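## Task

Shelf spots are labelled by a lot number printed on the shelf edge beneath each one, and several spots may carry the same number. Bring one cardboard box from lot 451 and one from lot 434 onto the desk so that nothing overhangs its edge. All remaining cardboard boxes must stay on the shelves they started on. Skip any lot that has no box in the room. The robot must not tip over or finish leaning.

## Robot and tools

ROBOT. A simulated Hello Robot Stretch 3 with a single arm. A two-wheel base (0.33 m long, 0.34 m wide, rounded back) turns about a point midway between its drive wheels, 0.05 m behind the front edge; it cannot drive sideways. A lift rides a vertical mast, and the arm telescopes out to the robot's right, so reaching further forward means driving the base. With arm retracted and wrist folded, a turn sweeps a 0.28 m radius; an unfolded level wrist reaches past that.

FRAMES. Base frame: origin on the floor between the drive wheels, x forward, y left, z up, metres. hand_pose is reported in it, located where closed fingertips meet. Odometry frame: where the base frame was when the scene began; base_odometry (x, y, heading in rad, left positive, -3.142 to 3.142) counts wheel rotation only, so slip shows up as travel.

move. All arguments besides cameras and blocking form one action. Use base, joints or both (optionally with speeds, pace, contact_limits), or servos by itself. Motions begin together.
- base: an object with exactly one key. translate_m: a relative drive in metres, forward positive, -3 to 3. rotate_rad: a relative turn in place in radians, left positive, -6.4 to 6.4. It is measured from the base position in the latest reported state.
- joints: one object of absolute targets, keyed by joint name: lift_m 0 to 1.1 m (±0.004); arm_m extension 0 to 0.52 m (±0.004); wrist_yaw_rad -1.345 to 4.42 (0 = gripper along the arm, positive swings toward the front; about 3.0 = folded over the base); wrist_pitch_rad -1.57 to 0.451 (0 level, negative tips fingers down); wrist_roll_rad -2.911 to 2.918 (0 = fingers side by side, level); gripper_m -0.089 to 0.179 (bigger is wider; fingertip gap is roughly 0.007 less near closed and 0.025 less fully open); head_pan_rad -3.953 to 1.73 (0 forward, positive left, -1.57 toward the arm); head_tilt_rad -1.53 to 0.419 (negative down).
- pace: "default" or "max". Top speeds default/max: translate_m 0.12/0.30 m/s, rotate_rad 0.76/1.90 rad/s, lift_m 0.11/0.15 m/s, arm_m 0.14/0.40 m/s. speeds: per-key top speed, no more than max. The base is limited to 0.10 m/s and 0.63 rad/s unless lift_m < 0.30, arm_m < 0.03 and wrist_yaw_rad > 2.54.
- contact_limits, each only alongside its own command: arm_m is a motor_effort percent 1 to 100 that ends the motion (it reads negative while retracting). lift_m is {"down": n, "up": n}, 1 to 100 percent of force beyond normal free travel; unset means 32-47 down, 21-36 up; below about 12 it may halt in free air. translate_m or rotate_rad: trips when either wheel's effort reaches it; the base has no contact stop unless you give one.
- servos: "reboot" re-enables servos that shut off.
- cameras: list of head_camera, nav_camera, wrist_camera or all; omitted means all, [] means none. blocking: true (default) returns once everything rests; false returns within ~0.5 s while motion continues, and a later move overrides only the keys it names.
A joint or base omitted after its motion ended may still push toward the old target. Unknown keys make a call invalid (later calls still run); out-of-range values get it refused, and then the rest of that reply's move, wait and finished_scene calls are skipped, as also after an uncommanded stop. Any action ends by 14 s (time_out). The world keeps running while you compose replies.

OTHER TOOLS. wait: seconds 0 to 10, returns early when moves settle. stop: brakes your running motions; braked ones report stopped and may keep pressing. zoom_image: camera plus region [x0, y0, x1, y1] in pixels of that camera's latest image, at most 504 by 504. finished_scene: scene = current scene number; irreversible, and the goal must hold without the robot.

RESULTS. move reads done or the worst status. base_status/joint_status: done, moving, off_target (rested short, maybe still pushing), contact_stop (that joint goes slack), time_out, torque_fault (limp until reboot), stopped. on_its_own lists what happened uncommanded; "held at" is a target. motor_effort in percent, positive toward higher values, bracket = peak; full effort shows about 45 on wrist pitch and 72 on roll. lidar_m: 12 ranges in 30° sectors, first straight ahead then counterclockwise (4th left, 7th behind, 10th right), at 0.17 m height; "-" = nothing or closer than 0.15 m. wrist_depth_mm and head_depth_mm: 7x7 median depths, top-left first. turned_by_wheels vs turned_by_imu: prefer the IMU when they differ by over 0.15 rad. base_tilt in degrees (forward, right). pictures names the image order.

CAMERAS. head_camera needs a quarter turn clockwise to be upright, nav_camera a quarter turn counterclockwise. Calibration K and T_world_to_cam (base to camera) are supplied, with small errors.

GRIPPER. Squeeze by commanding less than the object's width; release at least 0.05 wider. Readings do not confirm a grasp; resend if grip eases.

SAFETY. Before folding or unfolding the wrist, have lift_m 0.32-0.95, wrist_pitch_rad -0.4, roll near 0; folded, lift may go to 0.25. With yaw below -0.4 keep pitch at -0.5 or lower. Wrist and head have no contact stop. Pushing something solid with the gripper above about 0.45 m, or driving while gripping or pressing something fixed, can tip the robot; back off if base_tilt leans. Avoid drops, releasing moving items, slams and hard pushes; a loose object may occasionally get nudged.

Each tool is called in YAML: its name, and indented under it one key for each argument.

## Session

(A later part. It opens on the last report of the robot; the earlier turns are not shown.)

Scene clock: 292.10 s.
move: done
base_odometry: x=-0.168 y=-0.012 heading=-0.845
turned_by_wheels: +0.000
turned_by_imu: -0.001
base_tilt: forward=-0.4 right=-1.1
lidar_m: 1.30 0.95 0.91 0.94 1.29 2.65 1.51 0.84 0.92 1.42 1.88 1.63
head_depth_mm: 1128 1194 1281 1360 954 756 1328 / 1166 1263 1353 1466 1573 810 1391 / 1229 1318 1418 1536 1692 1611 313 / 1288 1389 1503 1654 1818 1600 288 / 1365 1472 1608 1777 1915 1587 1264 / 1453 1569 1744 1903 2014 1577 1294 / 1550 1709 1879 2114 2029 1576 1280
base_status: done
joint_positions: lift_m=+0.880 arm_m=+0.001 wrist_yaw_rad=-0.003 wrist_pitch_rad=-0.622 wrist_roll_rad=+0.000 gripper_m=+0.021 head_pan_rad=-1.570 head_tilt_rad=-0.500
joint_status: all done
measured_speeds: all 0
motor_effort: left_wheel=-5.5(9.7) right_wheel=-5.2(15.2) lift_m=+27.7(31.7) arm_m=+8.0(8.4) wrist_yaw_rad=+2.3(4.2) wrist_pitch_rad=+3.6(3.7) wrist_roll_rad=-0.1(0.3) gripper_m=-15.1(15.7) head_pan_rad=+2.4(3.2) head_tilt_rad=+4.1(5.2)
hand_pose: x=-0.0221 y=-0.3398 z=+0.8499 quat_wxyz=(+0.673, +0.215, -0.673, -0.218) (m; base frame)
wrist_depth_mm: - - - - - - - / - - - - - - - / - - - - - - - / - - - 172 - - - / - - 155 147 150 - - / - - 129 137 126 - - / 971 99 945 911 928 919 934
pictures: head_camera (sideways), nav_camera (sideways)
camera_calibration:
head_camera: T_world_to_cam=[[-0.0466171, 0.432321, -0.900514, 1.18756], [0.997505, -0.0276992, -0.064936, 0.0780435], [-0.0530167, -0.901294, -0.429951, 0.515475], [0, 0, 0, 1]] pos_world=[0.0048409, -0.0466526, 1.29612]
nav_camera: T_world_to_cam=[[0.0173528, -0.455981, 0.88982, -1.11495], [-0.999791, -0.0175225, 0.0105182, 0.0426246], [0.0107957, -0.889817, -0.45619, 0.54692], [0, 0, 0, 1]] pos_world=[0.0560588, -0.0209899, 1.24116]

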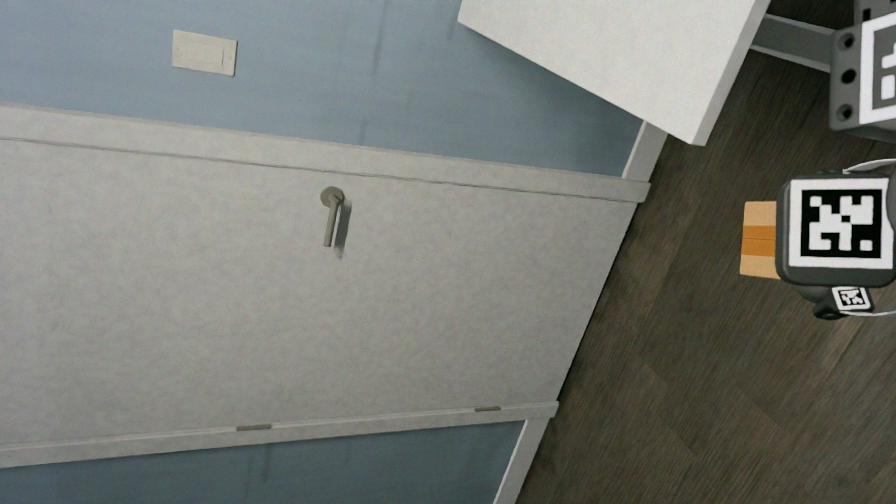

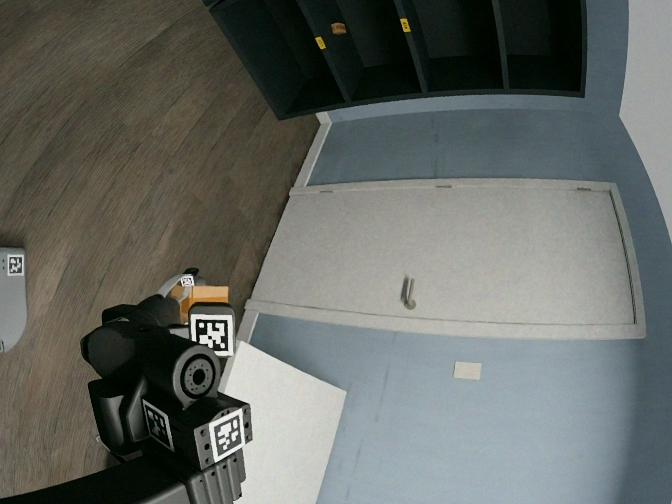

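move:
  base: {"rotate_rad": -0.55}
  cameras: []

move:
  base: {"translate_m": -0.15}
  joints: {"arm_m": 0.40}
  cameras: ["head_camera"]

Scene clock: 310.60 s.
move: done
base_odometry: x=-0.168 y=-0.012 heading=-1.395
turned_by_wheels: -0.550
turned_by_imu: -0.541
base_tilt: forward=-0.4 right=-1.3
lidar_m: 1.63 1.33 0.95 0.91 0.94 1.26 2.64 1.51 0.84 0.92 1.42 1.87
head_depth_mm: 1144 1245 1352 1372 959 812 1358 / 1143 1230 1342 1356 952 809 1387 / 1136 1232 1340 1348 941 802 313 / 1135 1230 1343 1332 934 795 287 / 1130 1218 1327 1316 930 1250 1275 / 1131 1226 1316 1448 1543 1488 1298 / 1123 1209 1319 1438 1573 1577 1283
base_status: done
joint_positions: lift_m=+0.880 arm_m=+0.001 wrist_yaw_rad=-0.003 wrist_pitch_rad=-0.622 wrist_roll_rad=+0.000 gripper_m=+0.021 head_pan_rad=-1.570 head_tilt_rad=-0.500
joint_status: not commanded
measured_speeds: all 0
motor_effort: left_wheel=+7.8(13.7) right_wheel=-9.4(13.5) lift_m=+26.5(27.4) arm_m=+8.6(9.8) wrist_yaw_rad=+1.7(3.0) wrist_pitch_rad=+3.5(3.6) wrist_roll_rad=-0.2(0.3) gripper_m=-15.2(15.3) head_pan_rad=+2.5(2.6) head_tilt_rad=+4.5(4.9)
hand_pose: x=-0.0221 y=-0.3398 z=+0.8499 quat_wxyz=(+0.673, +0.216, -0.673, -0.217) (m; base frame)
wrist_depth_mm: - - - - - - - / - - - - - - - / - - - - - - - / - - - 172 - - - / - - 155 146 150 - - / - - 129 137 126 - - / 977 99 935 918 898 929 935
pictures: none
No camera images: "cameras" was empty.

Scene clock: 314.73 s.
move: done
base_odometry: x=-0.195 y=+0.135 heading=-1.395
turned_by_wheels: +0.000
turned_by_imu: +0.000
base_tilt: forward=-0.3 right=-1.1
lidar_m: 1.78 1.32 0.95 0.91 0.94 1.26 2.49 1.40 0.78 0.94 1.42 1.87
head_depth_mm: 1152 1245 1360 1378 336 - - / 1143 1240 1354 552 349 1028 1282 / 1146 1240 1342 522 903 1250 1309 / 1135 1231 1345 849 829 1455 1309 / 1138 1226 1338 1327 925 1368 1291 / 1130 1221 1333 1309 919 1228 1287 / 1123 1211 1320 1440 914 1442 1292
base_status: done
joint_positions: lift_m=+0.880 arm_m=+0.400 wrist_yaw_rad=-0.003 wrist_pitch_rad=-0.622 wrist_roll_rad=+0.000 gripper_m=+0.021 head_pan_rad=-1.570 head_tilt_rad=-0.500
joint_status: all done
measured_speeds: all 0
motor_effort: left_wheel=-0.5(9.0) right_wheel=-11.3(13.5) lift_m=+25.2(27.0) arm_m=+12.7(15.0) wrist_yaw_rad=+1.3(3.4) wrist_pitch_rad=+3.5(3.6) wrist_roll_rad=-0.1(0.3) gripper_m=-14.6(15.5) head_pan_rad=+2.6(2.9) head_tilt_rad=+3.6(4.7)
hand_pose: x=-0.0221 y=-0.7392 z=+0.8499 quat_wxyz=(+0.673, +0.216, -0.673, -0.217) (m; base frame)
wrist_depth_mm: - - - - - - - / - - - - - - - / - - - - - - - / - - - 172 170 - - / - - 152 147 146 - - / - - 129 137 126 - - / - 99 - 157 - - -
pictures: head_camera (sideways)
camera_calibration:
head_camera: T_world_to_cam=[[-0.0466225, 0.4322, -0.900572, 1.18763], [0.997505, -0.0277038, -0.0649363, 0.0780437], [-0.0530148, -0.901352, -0.42983, 0.515315], [0, 0, 0, 1]] pos_world=[0.00484088, -0.0466531, 1.29612]

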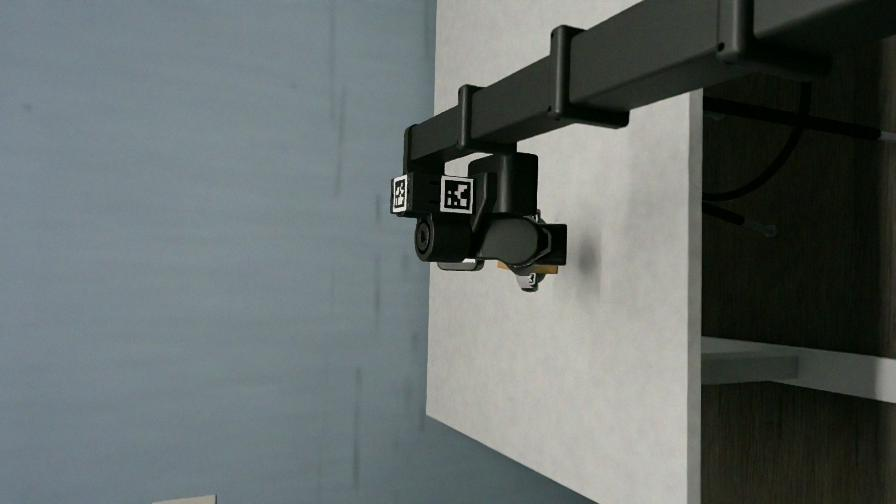

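move:
  joints: {"lift_m":0.79}
  cameras: []

move:
  joints: {"lift_m":0.76}
  contact_limits: {"lift_m": {"down": 14}}
  speeds: {"lift_m": 0.03}
  cameras: ["wrist_camera"]

Scene clock: 325.27 s.
move: done
base_odometry: x=-0.195 y=+0.135 heading=-1.395
turned_by_wheels: +0.000
turned_by_imu: +0.000
base_tilt: forward=-0.4 right=-1.2
lidar_m: 1.78 1.32 0.95 0.91 0.93 1.26 2.49 1.39 0.78 0.94 1.42 1.87
head_depth_mm: 1151 1241 1356 1380 958 814 315 / 1146 1243 1353 1372 844 373 1075 / 1150 1233 1340 1350 562 1243 1315 / 1136 1229 1334 1330 614 1455 1308 / 1134 1227 1346 1319 927 1364 1301 / 1135 1222 1328 1307 919 1229 1301 / 1130 1224 1327 1435 911 1432 1297
base_status: not commanded
joint_positions: lift_m=+0.790 arm_m=+0.400 wrist_yaw_rad=-0.003 wrist_pitch_rad=-0.622 wrist_roll_rad=+0.000 gripper_m=+0.021 head_pan_rad=-1.570 head_tilt_rad=-0.500
joint_status: all done
measured_speeds: all 0
motor_effort: left_wheel=-1.1(1.3) right_wheel=-11.1(12.2) lift_m=+23.9(26.6) arm_m=+9.0(11.2) wrist_yaw_rad=+2.3(3.4) wrist_pitch_rad=+3.5(3.7) wrist_roll_rad=-0.3(0.3) gripper_m=-14.6(15.1) head_pan_rad=+1.9(2.7) head_tilt_rad=+3.2(4.2)
hand_pose: x=-0.0221 y=-0.7392 z=+0.7599 quat_wxyz=(+0.673, +0.216, -0.673, -0.217) (m; base frame)
wrist_depth_mm: - - - - - - - / - - - - - - - / - - - - - - - / - - - 171 171 - - / - - 152 147 145 - - / - - 129 137 126 - - / - 99 - 157 - - -
pictures: none
No camera images: "cameras" was empty.

Scene clock: 326.70 s.
move: done
base_odometry: x=-0.195 y=+0.135 heading=-1.395
turned_by_wheels: +0.000
turned_by_imu: +0.000
base_tilt: forward=-0.4 right=-1.3
lidar_m: 1.78 1.32 0.95 0.91 0.94 1.26 2.50 1.40 0.78 0.94 1.42 1.88
head_depth_mm: 1152 1241 1358 1378 957 1151 1223 / 1142 1239 1355 1368 948 406 346 / 1141 1234 1338 1343 574 1215 1304 / 1140 1228 1342 1332 596 1453 1313 / 1136 1226 1333 1324 927 1356 1297 / 1132 1215 1331 1310 918 1226 1290 / 1127 1213 1329 1432 920 1442 1289
base_status: not commanded
joint_positions: lift_m=+0.760 arm_m=+0.400 wrist_yaw_rad=-0.003 wrist_pitch_rad=-0.554 wrist_roll_rad=+0.000 gripper_m=+0.021 head_pan_rad=-1.570 head_tilt_rad=-0.500
joint_status: all done
measured_speeds: all 0
on_its_own: wrist_pitch_rad is at rest, and its effort (-8.8) is outside its rest range (-8 to +12)
motor_effort: left_wheel=-1.0(1.3) right_wheel=-9.5(11.7) lift_m=+18.9(25.2) arm_m=+8.3(9.6) wrist_yaw_rad=+2.8(3.1) wrist_pitch_rad=-8.8(10.3) wrist_roll_rad=+0.2(0.3) gripper_m=-14.9(15.5) head_pan_rad=+2.3(2.9) head_tilt_rad=+2.6(4.0)
contact_limits: lift_m down 14 (down: maximum 72; up: maximum 65)
hand_pose: x=-0.0221 y=-0.7502 z=+0.7434 quat_wxyz=(+0.680, +0.193, -0.680, -0.195) (m; base frame)
wrist_depth_mm: - - - - - - - / - - - - - - - / - - - 185 - - - / - - - 162 161 - - / - - 148 140 143 - - / - - 129 139 128 - - / - 98 - - - - -
pictures: wrist_camera
camera_calibration:
wrist_camera: T_world_to_cam=[[-0.999086, -0.0302299, -0.0302135, -0.0156361], [0.00124066, 0.686104, -0.727503, 1.08807], [0.0427219, -0.726875, -0.685439, 0.131387], [0, 0, 0, 1]] pos_world=[-0.0225849, -0.6515, 0.88116]

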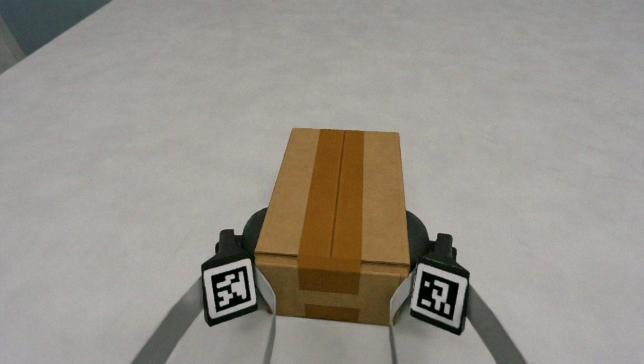

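move:
  joints: {"gripper_m": 0.13}
  cameras: []

move:
  joints: {"lift_m": 0.88}
  cameras: ["wrist_camera"]

move:
  joints: {"arm_m": 0.0, "wrist_pitch_rad":-0.4, "head_tilt_rad":-0.4}
  pace: "max"
  cameras: ["head_camera"]

move:
  base: {"rotate_rad": -0.22}
  joints: {"wrist_yaw_rad": 3.0, "lift_m":0.5, "head_pan_rad":-3.14, "gripper_m":0.05}
  pace: "max"
  cameras: ["nav_camera"]

Scene clock: 347.33 s.
move: done
base_odometry: x=-0.195 y=+0.135 heading=-1.395
turned_by_wheels: +0.000
turned_by_imu: +0.000
base_tilt: forward=-0.2 right=-1.3
lidar_m: 1.78 1.32 0.95 0.91 0.94 1.26 2.50 1.40 0.78 0.94 1.42 1.88
head_depth_mm: 1156 1249 1357 1377 953 1153 1223 / 1144 1235 1352 1362 947 406 346 / 1140 1235 1349 1345 575 1214 1315 / 1139 1237 1336 1333 597 1456 1298 / 1133 1227 1338 1321 927 1357 1295 / 1132 1220 1327 1301 919 1230 1295 / 1129 1218 1325 1436 914 1442 1289
base_status: not commanded
joint_positions: lift_m=+0.760 arm_m=+0.400 wrist_yaw_rad=+0.004 wrist_pitch_rad=-0.588 wrist_roll_rad=+0.000 gripper_m=+0.130 head_pan_rad=-1.570 head_tilt_rad=-0.500
joint_status: all done
measured_speeds: all 0
motor_effort: left_wheel=-0.8(1.3) right_wheel=-8.8(10.5) lift_m=+24.4(24.8) arm_m=+5.2(6.7) wrist_yaw_rad=-3.7(6.0) wrist_pitch_rad=-2.7(9.0) wrist_roll_rad=+0.1(0.3) gripper_m=+1.5(83.8) head_pan_rad=+1.9(2.6) head_tilt_rad=+3.6(3.8)
contact_limits: lift_m down 14 (down: maximum 72; up: maximum 65)
hand_pose: x=-0.0208 y=-0.7449 z=+0.7366 quat_wxyz=(+0.677, +0.206, -0.676, -0.204) (m; base frame)
wrist_depth_mm: - - - - - - - / - - - - - - - / - - - 175 173 - - / - - - 149 152 - - / - - 137 132 132 144 - / - 124 - 147 - 124 - / - - - - - - -
pictures: none
No camera images: "cameras" was empty.

Scene clock: 349.27 s.
move: done
base_odometry: x=-0.195 y=+0.135 heading=-1.395
turned_by_wheels: +0.000
turned_by_imu: +0.000
base_tilt: forward=-0.3 right=-1.2
lidar_m: 1.77 1.32 0.95 0.91 0.94 1.26 2.50 1.40 0.78 0.94 1.42 1.88
head_depth_mm: 1147 1243 1347 1381 336 - - / 1146 1242 1352 551 349 1024 1281 / 1144 1238 1349 521 900 1248 1310 / 1143 1233 1350 1122 852 1456 1313 / 1136 1221 1335 1312 925 1356 1292 / 1127 1218 1316 1307 918 1232 1290 / 1128 1220 1328 1442 915 1429 1291
base_status: not commanded
joint_positions: lift_m=+0.880 arm_m=+0.400 wrist_yaw_rad=+0.003 wrist_pitch_rad=-0.610 wrist_roll_rad=+0.000 gripper_m=+0.130 head_pan_rad=-1.570 head_tilt_rad=-0.500
joint_status: all done
measured_speeds: all 0
motor_effort: left_wheel=-1.2(1.4) right_wheel=-9.0(9.8) lift_m=+31.3(33.5) arm_m=+3.9(5.9) wrist_yaw_rad=-2.6(4.2) wrist_pitch_rad=+1.3(2.6) wrist_roll_rad=+0.3(0.5) gripper_m=+0.9(2.2) head_pan_rad=+2.3(2.6) head_tilt_rad=+3.3(3.3)
hand_pose: x=-0.0210 y=-0.7411 z=+0.8521 quat_wxyz=(+0.675, +0.214, -0.674, -0.212) (m; base frame)
wrist_depth_mm: - - - - - - - / - - - - - - - / - - - - - - - / - - - - - - - / - - - 262 - 144 - / - 125 - 238 - 123 - / - 121 - 220 - - -
pictures: wrist_camera
camera_calibration:
wrist_camera: T_world_to_cam=[[-0.99892, -0.0337206, -0.0319582, -0.0120905], [-0.00249444, 0.725822, -0.687878, 1.15657], [0.0463916, -0.687056, -0.725122, 0.275812], [0, 0, 0, 1]] pos_world=[-0.0219878, -0.650375, 0.995192]

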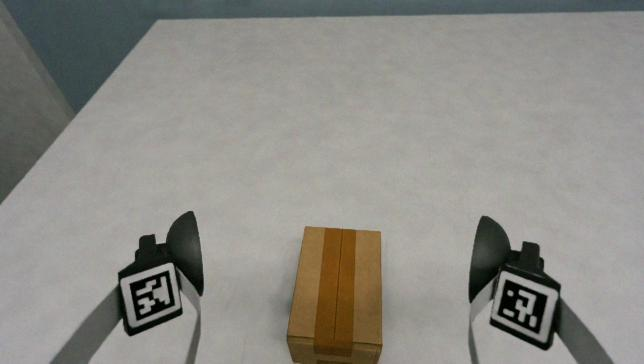

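Scene clock: 351.53 s.
move: done
base_odometry: x=-0.195 y=+0.135 heading=-1.395
turned_by_wheels: +0.000
turned_by_imu: +0.000
base_tilt: forward=-0.4 right=-1.3
lidar_m: 1.78 1.33 0.95 0.91 0.93 1.26 2.49 1.40 0.78 0.94 1.42 1.88
head_depth_mm: 1174 1251 1323 1432 1122 819 1359 / 1170 1238 1321 1412 1113 814 1043 / 1162 1235 1314 1405 1101 808 1335 / 1159 1227 1319 1387 1090 802 1456 / 1151 1225 1311 1392 1081 798 1285 / 1143 1226 1307 1391 1073 791 1281 / 1140 1217 1297 1393 1448 786 1350
base_status: not commanded
joint_positions: lift_m=+0.880 arm_m=+0.001 wrist_yaw_rad=+0.003 wrist_pitch_rad=-0.419 wrist_roll_rad=+0.000 gripper_m=+0.130 head_pan_rad=-1.570 head_tilt_rad=-0.398
joint_status: all done
measured_speeds: all 0
motor_effort: left_wheel=-1.1(1.4) right_wheel=-9.2(9.9) lift_m=+25.3(31.3) arm_m=-11.4(14.5) wrist_yaw_rad=-3.7(4.7) wrist_pitch_rad=+3.2(5.5) wrist_roll_rad=-0.2(0.3) gripper_m=+0.3(1.2) head_pan_rad=+2.0(2.7) head_tilt_rad=+2.7(7.9)
hand_pose: x=-0.0209 y=-0.3697 z=+0.8923 quat_wxyz=(+0.692, +0.148, -0.691, -0.147) (m; base frame)
wrist_depth_mm: - - - - - - - / - - - - - - - / - - - 538 - - - / - - - - - - - / - 154 - - - 145 - / - 125 - - - 123 - / - - - - - - -
pictures: head_camera (sideways)
camera_calibration:
head_camera: T_world_to_cam=[[-0.0465539, 0.338499, -0.939814, 1.23878], [0.997513, -0.034088, -0.0616897, 0.0738262], [-0.0529182, -0.940349, -0.33607, 0.39332], [0, 0, 0, 1]] pos_world=[0.00484137, -0.0469513, 1.30096]

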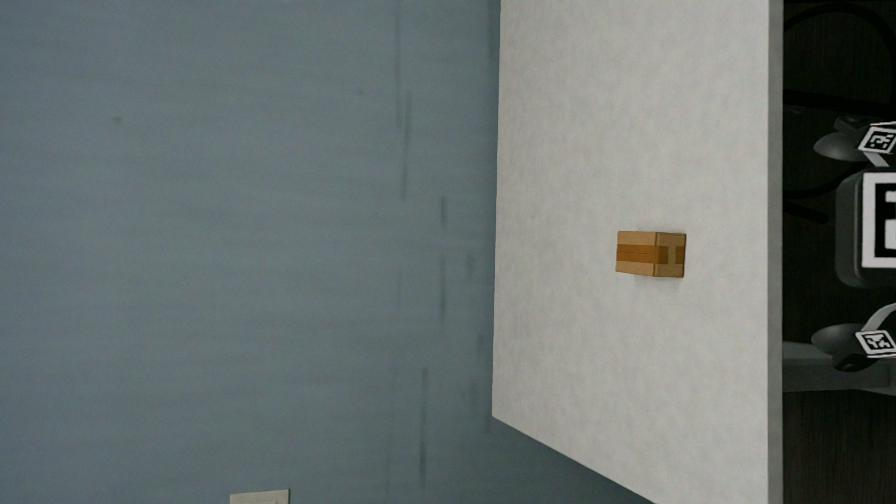

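Scene clock: 354.87 s.
move: done
base_odometry: x=-0.195 y=+0.135 heading=-1.614
turned_by_wheels: -0.220
turned_by_imu: -0.216
base_tilt: forward=-0.3 right=-1.2
lidar_m: 1.77 1.77 1.04 0.91 0.91 1.08 2.49 2.50 1.01 0.77 0.94 1.59
head_depth_mm: 2314 1494 1497 1525 1553 1579 1426 / 2329 2466 2637 2841 2227 1779 1416 / 2258 2415 2530 2766 2424 1790 1411 / 2188 2320 2499 2664 2400 1783 1404 / 2140 2283 2409 2579 2375 1769 1396 / 2080 2202 2349 2513 2371 1772 1391 / 2046 2150 2291 2447 2340 1748 1392
base_status: done
joint_positions: lift_m=+0.500 arm_m=+0.001 wrist_yaw_rad=+2.997 wrist_pitch_rad=-0.418 wrist_roll_rad=+0.000 gripper_m=+0.050 head_pan_rad=-3.141 head_tilt_rad=-0.398
joint_status: all done
measured_speeds: all 0
motor_effort: left_wheel=+7.2(12.0) right_wheel=-9.0(13.6) lift_m=+25.9(26.0) arm_m=+0.9(11.0) wrist_yaw_rad=+1.7(6.2) wrist_pitch_rad=+2.9(3.2) wrist_roll_rad=+0.0(0.3) gripper_m=+0.5(79.7) head_pan_rad=+3.1(5.3) head_tilt_rad=-2.6(2.8)
hand_pose: x=+0.0111 y=+0.0765 z=+0.5126 quat_wxyz=(+0.197, +0.700, +0.097, +0.680) (m; base frame)
wrist_depth_mm: - 137 - 954 - - - / - 148 - - - - - / - 161 - - - - - / - 178 - - - - - / 915 877 198 903 889 879 885 / 769 780 127 746 125 753 741 / 669 645 282 669 651 660 657
pictures: nav_camera (sideways)
camera_calibration:
nav_camera: T_world_to_cam=[[-0.363186, -0.0171975, 0.931558, -1.16706], [-0.0160275, 0.999797, 0.0122087, 0.0344267], [-0.931579, -0.0104965, -0.363388, 0.431874], [0, 0, 0, 1]] pos_world=[-0.0209819, -0.0499571, 1.2437]

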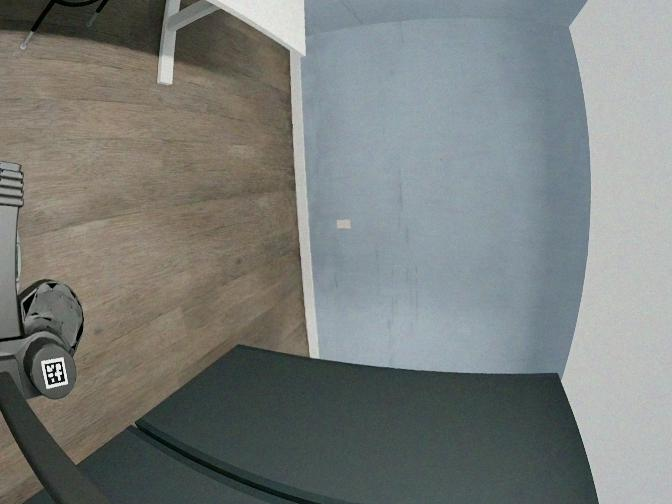

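move:
  base: {"translate_m": -0.3}
  joints: {"lift_m":0.285}
  pace: "max"
  cameras: []

move:
  base: {"translate_m": -1.65}
  joints: {"head_pan_rad":1.7, "head_tilt_rad":-0.3}
  pace: "max"
  cameras: ["head_camera","nav_camera"]

Scene clock: 366.27 s.
move: done
base_odometry: x=-0.182 y=+0.435 heading=-1.614
turned_by_wheels: +0.000
turned_by_imu: +0.000
base_tilt: forward=-0.5 right=-1.2
lidar_m: 2.07 1.63 0.96 0.84 0.84 0.98 2.21 2.21 1.25 0.79 1.07 1.69
head_depth_mm: 2109 2250 2369 2489 1428 1460 1386 / 2025 2161 2339 2526 2473 1791 1427 / 1992 2120 2257 2447 2412 1785 1409 / 1930 2068 2185 2366 2407 1779 1401 / 1888 2010 2120 2314 2381 1764 1409 / 1838 1954 2080 2226 2317 1768 1388 / 1802 1887 2032 2164 2250 1740 1390
base_status: done
joint_positions: lift_m=+0.285 arm_m=+0.001 wrist_yaw_rad=+2.997 wrist_pitch_rad=-0.418 wrist_roll_rad=+0.000 gripper_m=+0.050 head_pan_rad=-3.140 head_tilt_rad=-0.401
joint_status: all done
measured_speeds: all 0
motor_effort: left_wheel=+0.2(12.3) right_wheel=-9.6(15.1) lift_m=+29.9(30.8) arm_m=+10.8(13.9) wrist_yaw_rad=+1.3(3.4) wrist_pitch_rad=+2.8(3.0) wrist_roll_rad=+0.2(0.3) gripper_m=+0.0(0.9) head_pan_rad=+2.5(4.1) head_tilt_rad=-2.4(4.3)
hand_pose: x=+0.0110 y=+0.0765 z=+0.2977 quat_wxyz=(+0.196, +0.700, +0.097, +0.680) (m; base frame)
wrist_depth_mm: - 137 - - 981 - - / - 148 - - - - - / - 162 820 900 879 895 877 / 739 186 665 713 704 703 695 / 607 590 199 576 584 580 580 / 516 515 127 317 125 500 498 / 437 99 264 273 426 437 436
pictures: none
No camera images: "cameras" was empty.

Scene clock: 373.17 s.
move: done
base_odometry: x=-0.110 y=+2.084 heading=-1.614
turned_by_wheels: +0.000
turned_by_imu: -0.001
base_tilt: forward=-0.3 right=-1.3
lidar_m: 3.66 0.87 0.60 0.83 1.21 0.71 0.62 0.62 0.73 1.29 1.60 1.86
head_depth_mm: 1692 802 798 795 800 803 801 / 1713 1789 1893 1990 2079 1794 1055 / 1698 1766 1843 1959 2055 2018 1553 / 1664 1748 1819 1918 2022 2016 1539 / 1644 1721 1795 1893 1985 1990 1519 / 1616 1700 1782 1865 1948 1977 1522 / 1601 1687 1750 1843 1960 - -
base_status: done
joint_positions: lift_m=+0.285 arm_m=+0.001 wrist_yaw_rad=+2.997 wrist_pitch_rad=-0.418 wrist_roll_rad=+0.000 gripper_m=+0.050 head_pan_rad=+1.700 head_tilt_rad=-0.300
joint_status: all done
measured_speeds: all 0
motor_effort: left_wheel=-0.2(13.2) right_wheel=-8.2(15.1) lift_m=+25.4(29.6) arm_m=-1.4(10.4) wrist_yaw_rad=+1.7(2.9) wrist_pitch_rad=+2.8(3.0) wrist_roll_rad=+0.1(0.3) gripper_m=+0.2(1.0) head_pan_rad=-2.8(21.8) head_tilt_rad=+5.0(7.7)
hand_pose: x=+0.0110 y=+0.0765 z=+0.2977 quat_wxyz=(+0.196, +0.700, +0.097, +0.680) (m; base frame)
wrist_depth_mm: - 137 - - - 573 - / - 148 - - - 614 - / 938 162 874 914 813 - 799 / 749 187 659 704 713 705 697 / 604 577 198 577 584 582 583 / 520 514 127 314 126 505 497 / 438 99 264 274 431 437 437
pictures: head_camera (sideways), nav_camera (sideways)
camera_calibration:
head_camera: T_world_to_cam=[[0.0774116, -0.236584, -0.968522, 1.27557], [-0.994432, -0.0879937, -0.057988, 0.0812179], [-0.0715048, 0.967618, -0.242078, 0.271056], [0, 0, 0, 1]] pos_world=[0.00140354, 0.0466471, 1.30574]
nav_camera: T_world_to_cam=[[-0.0517063, 0.265542, 0.962712, -1.20971], [0.989623, 0.143032, 0.0136996, 0.0263218], [-0.134061, 0.95343, -0.270182, 0.305751], [0, 0, 0, 1]] pos_world=[-0.0476091, 0.0259514, 1.24685]

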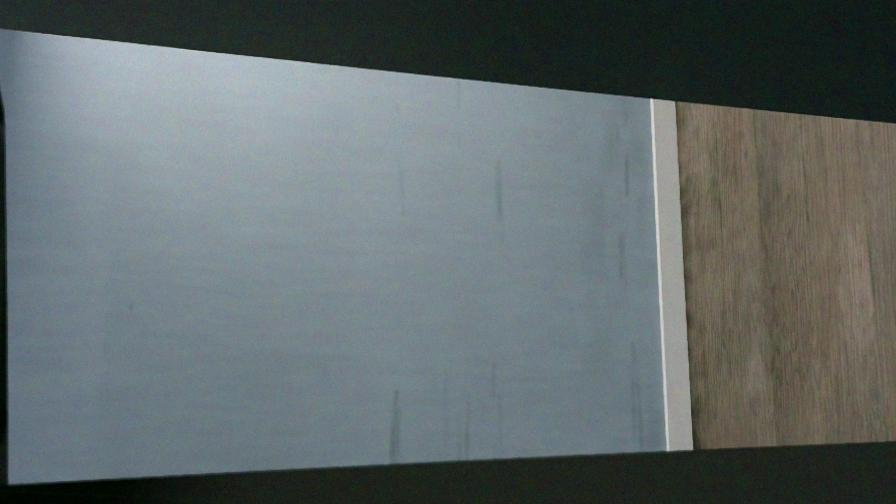

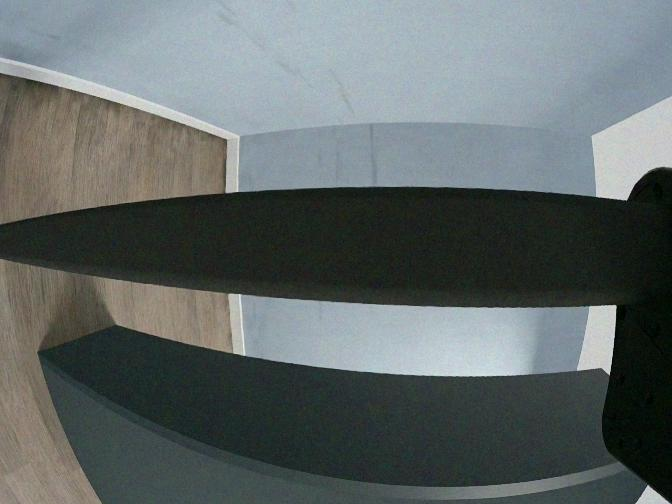

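move:
  base: {"rotate_rad": 1.817}
  joints: {"head_pan_rad":-1.0, "head_tilt_rad":-0.3}
  pace: "max"
  cameras: ["nav_camera"]

move:
  base: {"translate_m": 1.38}
  joints: {"head_pan_rad":-2.0, "head_tilt_rad":-0.35}
  pace: "max"
  cameras: ["head_camera","nav_camera"]

Scene clock: 403.83 s.
move: done
base_odometry: x=-0.110 y=+2.084 heading=+0.203
turned_by_wheels: +1.817
turned_by_imu: +1.781
base_tilt: forward=-0.4 right=-1.2
lidar_m: 1.90 0.90 0.65 0.62 0.64 0.86 1.84 1.60 1.87 1.86 0.64 0.60
head_depth_mm: 1588 1701 1980 2305 2587 2042 1571 / 1110 1213 1340 1498 1669 1817 1554 / 873 939 1005 1092 1188 1310 1404 / 719 762 812 864 923 996 1073 / 614 643 677 714 755 802 856 / 536 557 581 609 637 672 708 / 478 498 521 550 577 618 654
base_status: done
joint_positions: lift_m=+0.285 arm_m=+0.001 wrist_yaw_rad=+2.997 wrist_pitch_rad=-0.418 wrist_roll_rad=+0.000 gripper_m=+0.050 head_pan_rad=-1.008 head_tilt_rad=-0.300
joint_status: all done
measured_speeds: translate_m=+0.000 rotate_rad=+0.000 lift_m=+0.000 arm_m=+0.000 wrist_yaw_rad=+0.000 wrist_pitch_rad=+0.000 wrist_roll_rad=+0.000 head_pan_rad=+0.024 head_tilt_rad=+0.000
motor_effort: left_wheel=-7.0(15.0) right_wheel=+6.8(15.1) lift_m=+23.6(31.3) arm_m=-12.6(13.4) wrist_yaw_rad=+2.0(3.0) wrist_pitch_rad=+2.8(3.0) wrist_roll_rad=-0.4(0.4) gripper_m=+0.1(1.0) head_pan_rad=+3.3(5.7) head_tilt_rad=+3.8(8.6)
hand_pose: x=+0.0110 y=+0.0765 z=+0.2977 quat_wxyz=(+0.196, +0.700, +0.097, +0.680) (m; base frame)
wrist_depth_mm: 554 137 600 615 623 641 - / 614 148 628 - - - - / - 161 170 - - - 798 / 704 182 219 717 713 704 689 / 602 583 199 574 588 588 581 / 517 513 127 314 125 500 494 / 441 99 265 273 431 434 435
pictures: nav_camera (sideways)
camera_calibration:
nav_camera: T_world_to_cam=[[0.158464, -0.219249, 0.962714, -1.211], [-0.837933, -0.545602, 0.0136693, 0.0374883], [0.522262, -0.808857, -0.270174, 0.301698], [0, 0, 0, 1]] pos_world=[0.0657478, -0.00102702, 1.24685]

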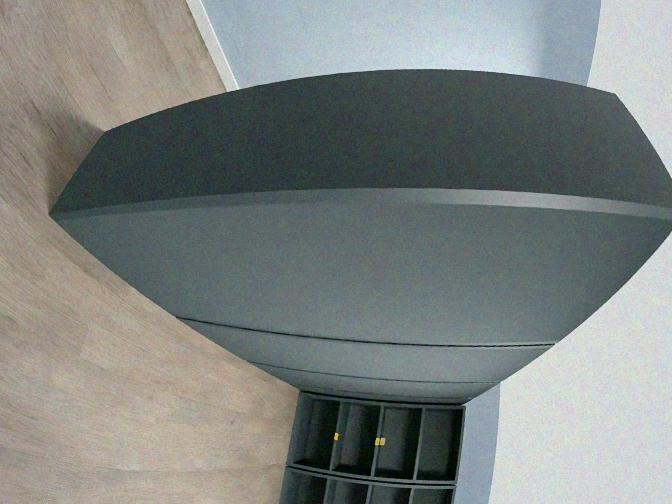

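Scene clock: 409.83 s.
move: done
base_odometry: x=+1.241 y=+2.361 heading=+0.203
turned_by_wheels: +0.000
turned_by_imu: +0.000
base_tilt: forward=-0.3 right=-1.2
lidar_m: 0.54 0.55 0.68 0.65 0.67 0.90 2.36 0.60 1.28 2.23 0.77 0.56
head_depth_mm: 1113 940 1174 1129 704 1053 675 / 1266 970 1353 1014 1364 1135 884 / 1235 1264 1394 1094 1492 1101 1307 / 1175 1224 1320 1340 1468 1275 1388 / 1161 1224 1302 1376 1468 1577 1452 / 1884 1968 2088 2204 2312 1864 1455 / 3250 2806 3638 3448 2574 1839 1444
base_status: done
joint_positions: lift_m=+0.285 arm_m=+0.001 wrist_yaw_rad=+2.998 wrist_pitch_rad=-0.418 wrist_roll_rad=+0.000 gripper_m=+0.050 head_pan_rad=-2.000 head_tilt_rad=-0.350
joint_status: all done
measured_speeds: all 0
motor_effort: left_wheel=+4.4(13.6) right_wheel=+3.4(13.3) lift_m=+28.2(31.6) arm_m=-8.4(13.0) wrist_yaw_rad=+1.4(2.9) wrist_pitch_rad=+2.8(3.0) wrist_roll_rad=+0.0(0.3) gripper_m=+0.4(0.9) head_pan_rad=+3.2(5.9) head_tilt_rad=-3.0(6.9)
hand_pose: x=+0.0110 y=+0.0765 z=+0.2977 quat_wxyz=(+0.196, +0.700, +0.097, +0.680) (m; base frame)
wrist_depth_mm: 583 137 620 635 - - 550 / 632 148 - - - 746 - / - 161 170 - - 793 615 / 706 183 219 716 726 709 572 / 599 582 199 564 594 585 566 / 512 509 127 316 126 500 496 / 437 99 265 275 428 438 436
pictures: head_camera (sideways), nav_camera (sideways)
camera_calibration:
head_camera: T_world_to_cam=[[0.0799197, 0.285863, -0.954932, 1.25783], [0.891312, -0.449411, -0.0599379, 0.0722461], [-0.446291, -0.846352, -0.29071, 0.336678], [0, 0, 0, 1]] pos_world=[-0.0146626, -0.0421502, 1.30335]
nav_camera: T_world_to_cam=[[-0.116928, -0.296521, 0.947841, -1.18987], [-0.915446, 0.402234, 0.0129024, 0.0389539], [-0.38508, -0.866189, -0.318482, 0.370051], [0, 0, 0, 1]] pos_world=[0.0390294, -0.0479576, 1.24516]

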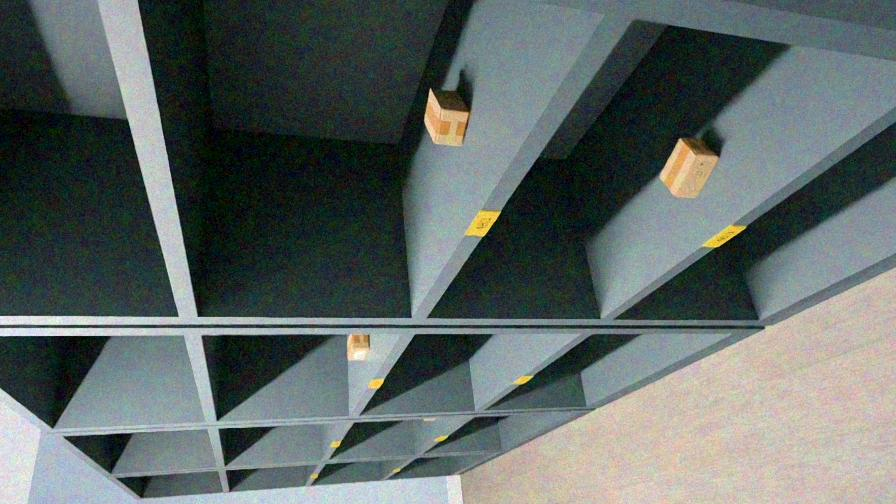

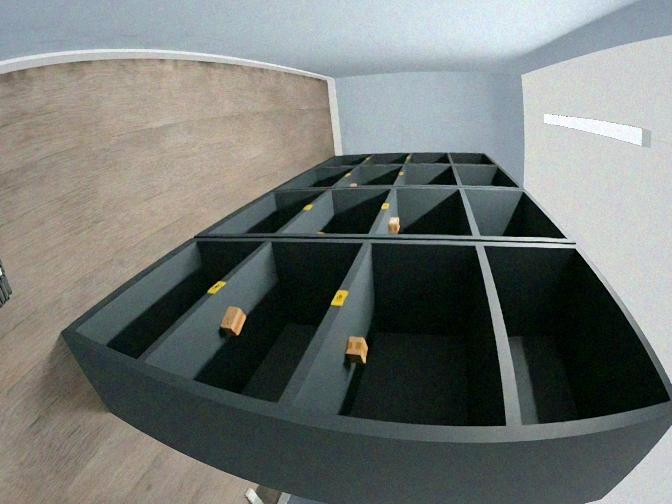

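Four units there. Read labels.

zoom_image:
  camera: "head_camera"
  region: [400, 80, 780, 280]

zoom_image:
  camera: "head_camera"
  region: [300, 330, 550, 500]

Scaled by 1.326 from the camera's 896x504 image, which has a finer 1280x720 frame.

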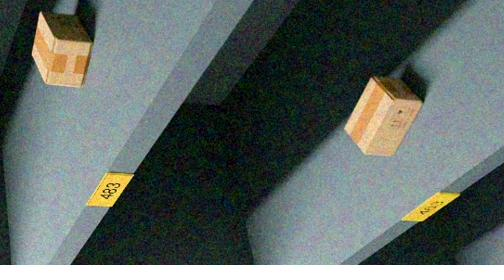

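Scaled by 2.016 from the camera's 896x504 image, which has a finer 1280x720 frame.

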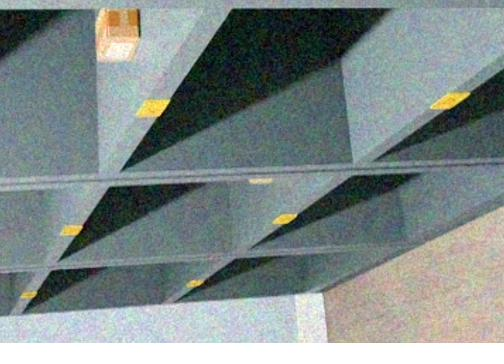

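move:
  base: {"rotate_rad": -1.59}
  joints: {"head_pan_rad":-1.0, "head_tilt_rad":-0.4}
  pace: "max"
  cameras: ["nav_camera"]

move:
  base: {"translate_m": 0.65}
  joints: {"head_pan_rad":-1.3, "head_tilt_rad":-0.4}
  pace: "max"
  cameras: ["head_camera","nav_camera"]

Scene clock: 429.20 s.
move: done
base_odometry: x=+1.241 y=+2.361 heading=-1.387
turned_by_wheels: -1.590
turned_by_imu: -1.559
base_tilt: forward=-0.4 right=-1.2
lidar_m: 2.23 0.78 0.56 0.54 0.55 0.68 0.65 0.67 0.91 2.35 0.60 1.28
head_depth_mm: 2689 2827 2965 3157 2460 1806 1428 / 2759 2941 3122 3301 2458 1809 1417 / 678 736 812 902 1018 1593 1334 / 566 607 657 716 784 872 976 / 490 523 558 602 652 713 783 / 540 1097 1175 895 1272 1039 907 / 644 1182 1278 885 1330 1034 1234
base_status: done
joint_positions: lift_m=+0.285 arm_m=+0.001 wrist_yaw_rad=+2.998 wrist_pitch_rad=-0.418 wrist_roll_rad=+0.000 gripper_m=+0.050 head_pan_rad=-0.995 head_tilt_rad=-0.400
joint_status: all done
measured_speeds: all 0
motor_effort: left_wheel=+4.7(15.4) right_wheel=-8.8(14.2) lift_m=+28.6(29.1) arm_m=-12.5(13.2) wrist_yaw_rad=+2.2(3.3) wrist_pitch_rad=+2.9(3.0) wrist_roll_rad=-0.2(0.4) gripper_m=+0.2(1.0) head_pan_rad=-3.4(5.8) head_tilt_rad=-3.3(5.8)
hand_pose: x=+0.0110 y=+0.0765 z=+0.2977 quat_wxyz=(+0.196, +0.700, +0.097, +0.680) (m; base frame)
wrist_depth_mm: 493 137 519 534 541 - - / 536 147 173 - - - - / - 161 171 - - - - / - 177 189 686 676 677 694 / 608 587 199 573 591 586 580 / 508 514 127 314 125 500 502 / 440 99 263 274 426 435 434
pictures: nav_camera (sideways)
camera_calibration:
nav_camera: T_world_to_cam=[[0.213281, -0.297156, 0.930704, -1.16954], [-0.830035, -0.557579, 0.0121875, 0.0393853], [0.515319, -0.775116, -0.365571, 0.425822], [0, 0, 0, 1]] pos_world=[0.0626983, 0.00448547, 1.24369]

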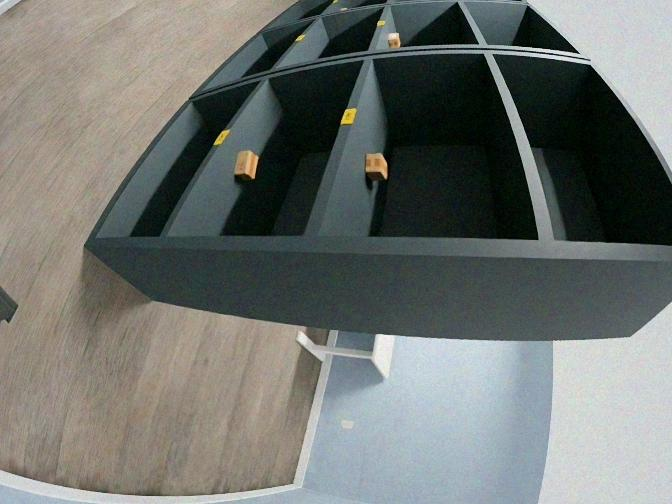

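Scene clock: 432.70 s.
move: done
base_odometry: x=+1.360 y=+1.722 heading=-1.387
turned_by_wheels: +0.000
turned_by_imu: +0.000
base_tilt: forward=-0.3 right=-1.2
lidar_m: 1.66 0.80 0.57 0.55 0.57 0.76 1.29 1.34 0.52 0.86 0.86 0.75
head_depth_mm: 436 766 815 849 603 498 850 / 444 787 832 871 597 959 840 / 450 806 859 890 590 987 837 / 458 827 879 917 586 1011 811 / 467 848 907 909 582 1011 805 / 477 869 932 893 577 1041 828 / 488 892 948 886 603 1031 824
base_status: done
joint_positions: lift_m=+0.285 arm_m=+0.001 wrist_yaw_rad=+2.998 wrist_pitch_rad=-0.418 wrist_roll_rad=+0.000 gripper_m=+0.050 head_pan_rad=-1.301 head_tilt_rad=-0.400
joint_status: all done
measured_speeds: all 0
motor_effort: left_wheel=+0.4(12.7) right_wheel=+5.0(13.8) lift_m=+27.9(30.6) arm_m=-10.9(13.0) wrist_yaw_rad=+1.8(3.0) wrist_pitch_rad=+2.9(3.0) wrist_roll_rad=+0.1(0.3) gripper_m=+0.1(0.8) head_pan_rad=+4.1(4.2) head_tilt_rad=-2.4(3.8)
hand_pose: x=+0.0110 y=+0.0765 z=+0.2977 quat_wxyz=(+0.196, +0.700, +0.097, +0.680) (m; base frame)
wrist_depth_mm: 501 137 528 541 - - - / 537 148 - - - - - / - 161 170 - - - - / - 179 190 688 692 688 694 / 611 581 198 579 593 583 582 / 517 513 127 314 126 501 495 / 441 99 264 274 430 437 433
pictures: head_camera (sideways), nav_camera (sideways)
camera_calibration:
head_camera: T_world_to_cam=[[-0.135564, 0.315909, -0.939055, 1.23836], [0.970561, 0.232791, -0.0617981, 0.0741699], [0.199081, -0.919788, -0.338167, 0.394448], [0, 0, 0, 1]] pos_world=[0.0173626, -0.0456661, 1.30086]
nav_camera: T_world_to_cam=[[0.114, -0.347534, 0.930712, -1.16892], [-0.959326, -0.282038, 0.0121898, 0.0401655], [0.25826, -0.894245, -0.365551, 0.427439], [0, 0, 0, 1]] pos_world=[0.0613982, -0.0126756, 1.24369]

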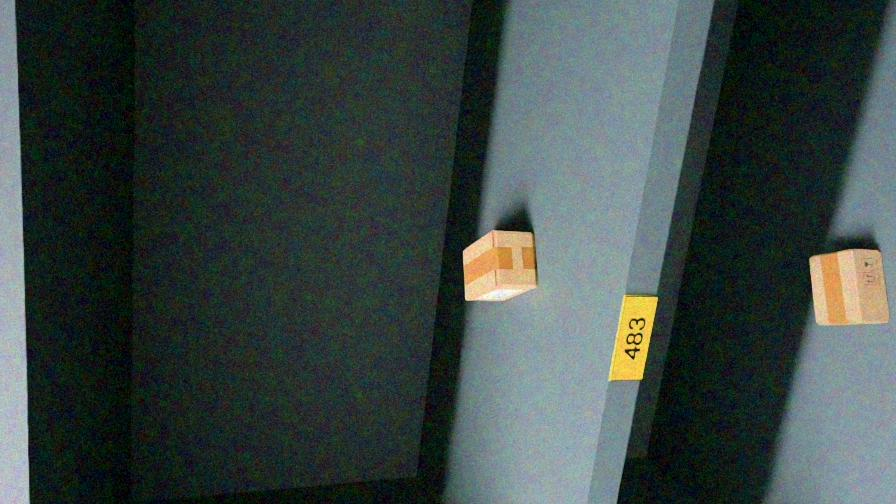

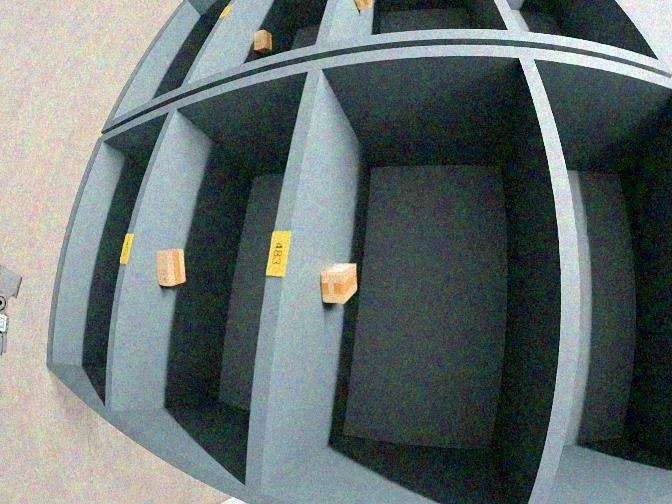

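zoom_image:
  camera: "nav_camera"
  region: [100, 220, 160, 280]

move:
  base: {"translate_m": 0.7}
  joints: {"head_pan_rad":-1.0, "head_tilt_rad":-0.4}
  pace: "max"
  cameras: ["head_camera","nav_camera"]

Scaled by 8.400 from the camera's 672x504 image, which has a finer 792x594 frame.

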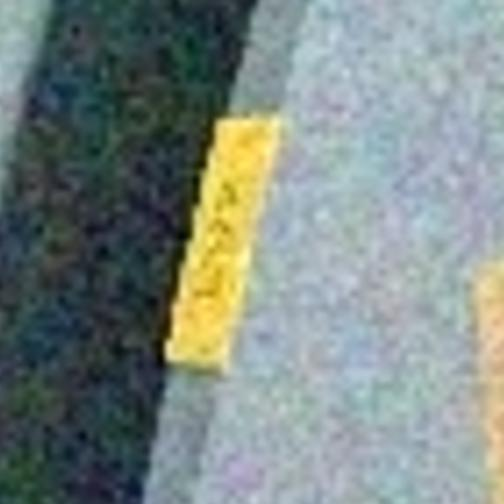

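Scene clock: 442.00 s.
move: done
base_odometry: x=+1.488 y=+1.034 heading=-1.387
turned_by_wheels: +0.000
turned_by_imu: +0.000
base_tilt: forward=-0.4 right=-1.3
lidar_m: 1.83 0.82 0.59 0.56 0.58 0.78 1.99 1.03 0.93 0.44 0.92 0.95
head_depth_mm: 438 779 820 845 602 496 847 / 444 822 868 886 596 956 841 / 452 870 921 931 591 1015 836 / 461 923 985 918 588 1047 835 / 470 989 1058 910 648 1048 833 / 537 1031 1104 898 684 1045 849 / 557 939 989 883 1082 1034 1180
base_status: done
joint_positions: lift_m=+0.285 arm_m=+0.001 wrist_yaw_rad=+2.998 wrist_pitch_rad=-0.418 wrist_roll_rad=+0.000 gripper_m=+0.050 head_pan_rad=-1.000 head_tilt_rad=-0.400
joint_status: all done
measured_speeds: all 0
motor_effort: left_wheel=-0.6(14.0) right_wheel=+3.4(13.6) lift_m=+27.4(27.4) arm_m=-5.8(8.9) wrist_yaw_rad=+1.9(2.8) wrist_pitch_rad=+2.9(3.0) wrist_roll_rad=-0.2(0.3) gripper_m=+0.3(0.9) head_pan_rad=-2.9(6.2) head_tilt_rad=-0.2(5.6)
hand_pose: x=+0.0110 y=+0.0765 z=+0.2977 quat_wxyz=(+0.196, +0.700, +0.097, +0.680) (m; base frame)
wrist_depth_mm: 510 137 532 - - - - / - 148 - - - - - / - 161 170 - - - - / - 182 189 686 689 701 698 / 608 582 199 579 589 584 583 / 520 511 127 316 126 496 496 / 440 99 264 275 427 435 435
pictures: head_camera (sideways), nav_camera (sideways)
camera_calibration:
head_camera: T_world_to_cam=[[-0.223111, 0.261562, -0.939046, 1.23887], [0.857978, 0.509955, -0.0618068, 0.0748781], [0.462705, -0.81947, -0.338191, 0.392912], [0, 0, 0, 1]] pos_world=[0.0303582, -0.0402445, 1.30086]
nav_camera: T_world_to_cam=[[0.211856, -0.298162, 0.930707, -1.16951], [-0.832664, -0.553645, 0.0121725, 0.0394147], [0.511652, -0.777545, -0.365562, 0.425907], [0, 0, 0, 1]] pos_world=[0.0626708, 0.00428034, 1.24369]

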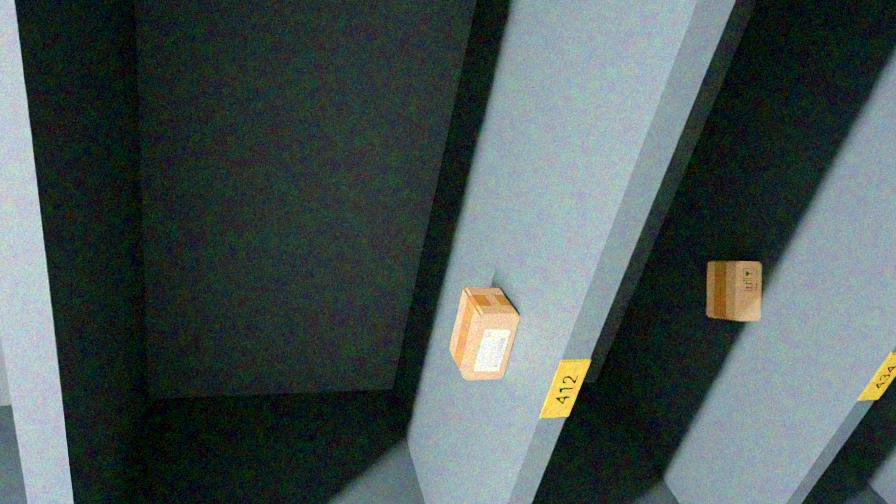

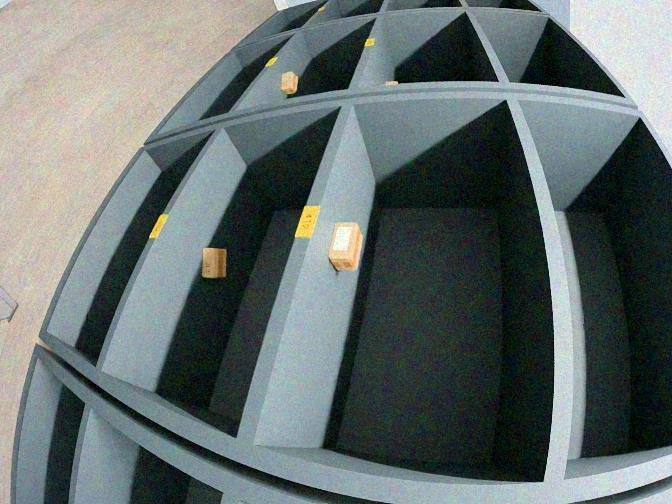

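zoom_image:
  camera: "head_camera"
  region: [696, 250, 896, 410]

Scaled by 2.520 from the camera's 896x504 image, which has a finer 1280x720 frame.

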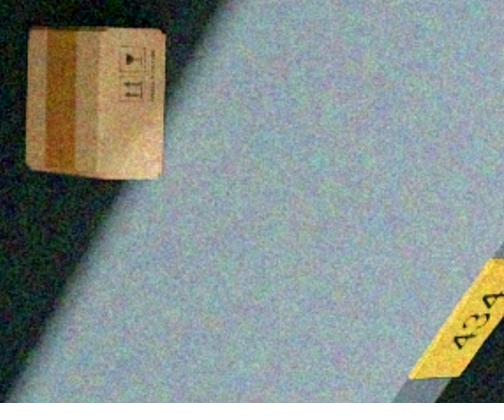

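move:
  base: {"translate_m": 0.43}
  joints: {"head_pan_rad":-1.57, "head_tilt_rad":-0.7, "lift_m":0.62}
  pace: "max"
  cameras: []

move:
  joints: {"wrist_yaw_rad":0, "gripper_m":0.179}
  pace: "max"
  cameras: ["head_camera","wrist_camera"]

Scene clock: 472.23 s.
move: done
base_odometry: x=+1.567 y=+0.611 heading=-1.387
turned_by_wheels: +0.000
turned_by_imu: +0.000
base_tilt: forward=-0.3 right=-1.3
lidar_m: 2.32 0.82 0.60 0.57 0.59 0.79 2.09 0.63 0.61 0.89 0.60 0.61
head_depth_mm: 729 812 708 532 973 847 1065 / 725 811 701 550 995 837 1113 / 723 809 693 545 986 835 1110 / 721 807 654 538 954 831 1100 / 723 805 641 534 970 823 1096 / 721 807 669 530 973 822 1091 / 719 805 660 524 965 815 1086
base_status: done
joint_positions: lift_m=+0.620 arm_m=+0.001 wrist_yaw_rad=+2.998 wrist_pitch_rad=-0.418 wrist_roll_rad=+0.000 gripper_m=+0.050 head_pan_rad=-1.570 head_tilt_rad=-0.700
joint_status: all done
measured_speeds: all 0
motor_effort: left_wheel=+4.7(11.9) right_wheel=-1.3(12.4) lift_m=+25.0(34.2) arm_m=-1.0(4.7) wrist_yaw_rad=+2.2(3.1) wrist_pitch_rad=+2.9(3.0) wrist_roll_rad=+0.1(0.4) gripper_m=+0.5(1.0) head_pan_rad=+3.3(5.4) head_tilt_rad=+2.8(7.2)
hand_pose: x=+0.0110 y=+0.0765 z=+0.6327 quat_wxyz=(+0.196, +0.700, +0.097, +0.680) (m; base frame)
wrist_depth_mm: 518 137 538 - - - - / - 148 - - - - - / - 161 170 - - - - / - 178 188 - - - - / - - 197 - 148 - - / - - 127 875 124 896 888 / 797 99 282 792 771 785 778
pictures: none
No camera images: "cameras" was empty.

Scene clock: 474.07 s.
move: done
base_odometry: x=+1.567 y=+0.611 heading=-1.387
turned_by_wheels: +0.000
turned_by_imu: +0.000
base_tilt: forward=-0.4 right=-1.1
lidar_m: 2.32 0.83 0.59 0.57 0.59 0.79 2.09 0.63 0.61 0.89 0.60 0.61
head_depth_mm: 727 811 709 532 977 845 1062 / 723 809 700 550 998 839 1111 / 724 808 693 545 989 834 1066 / 722 807 652 540 956 829 458 / 724 807 642 534 973 824 1071 / 721 804 669 528 965 821 1093 / 719 803 659 524 963 815 1084
base_status: not commanded
joint_positions: lift_m=+0.620 arm_m=+0.001 wrist_yaw_rad=+0.003 wrist_pitch_rad=-0.418 wrist_roll_rad=+0.000 gripper_m=+0.179 head_pan_rad=-1.570 head_tilt_rad=-0.700
joint_status: all done
measured_speeds: all 0
motor_effort: left_wheel=+4.3(4.8) right_wheel=-1.6(2.3) lift_m=+29.4(29.9) arm_m=+0.0(1.6) wrist_yaw_rad=-3.3(7.9) wrist_pitch_rad=+2.9(2.9) wrist_roll_rad=+0.2(0.4) gripper_m=+1.0(83.0) head_pan_rad=+3.5(3.9) head_tilt_rad=+3.5(3.8)
hand_pose: x=-0.0208 y=-0.3699 z=+0.6327 quat_wxyz=(+0.692, +0.148, -0.691, -0.146) (m; base frame)
wrist_depth_mm: 501 - - - - - 569 / 505 - - - - - - / 483 490 482 435 474 468 464 / 387 387 381 376 378 376 371 / 317 307 317 314 310 311 318 / 118 140 287 285 286 282 273 / - - - - - - 105
pictures: head_camera (sideways), wrist_camera
camera_calibration:
head_camera: T_world_to_cam=[[-0.0468095, 0.602653, -0.796629, 1.05205], [0.997496, -0.0141229, -0.0692964, 0.0837027], [-0.0530124, -0.797878, -0.600483, 0.737332], [0, 0, 0, 1]] pos_world=[0.00484032, -0.0445356, 1.28665]
wrist_camera: T_world_to_cam=[[-0.998878, -0.0399429, -0.0254446, -0.0128604], [-0.00250226, 0.581035, -0.813875, 0.762347], [0.0472927, -0.812898, -0.580483, 0.233664], [0, 0, 0, 1]] pos_world=[-0.021989, -0.253518, 0.755766]

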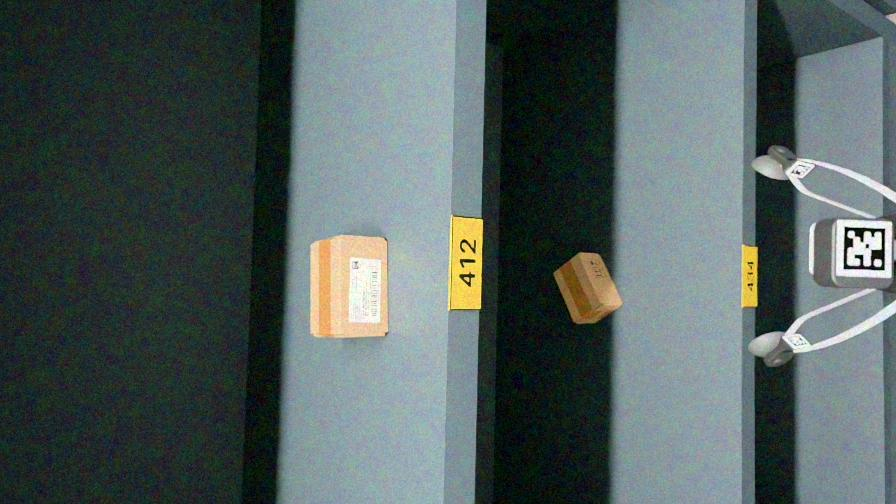

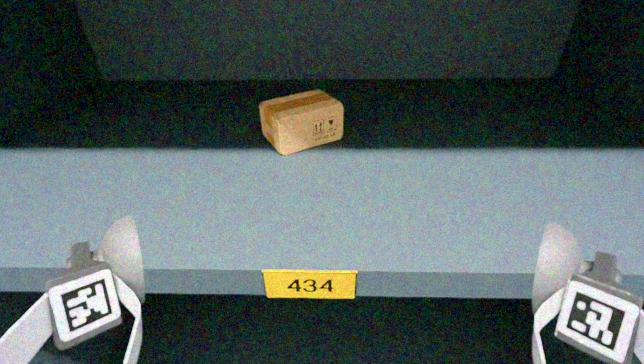

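zoom_image:
  camera: "head_camera"
  region: [530, 240, 650, 340]

Scaled by 4.200 from the camera's 896x504 image, which has a finer 1280x720 frame.

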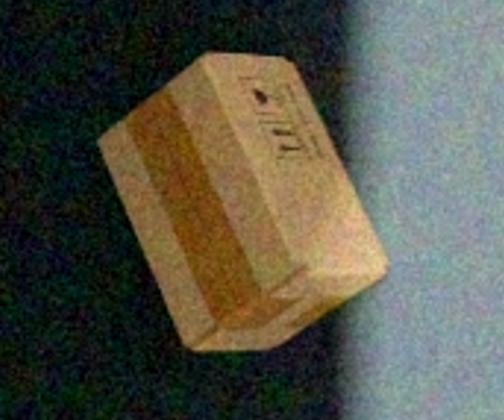

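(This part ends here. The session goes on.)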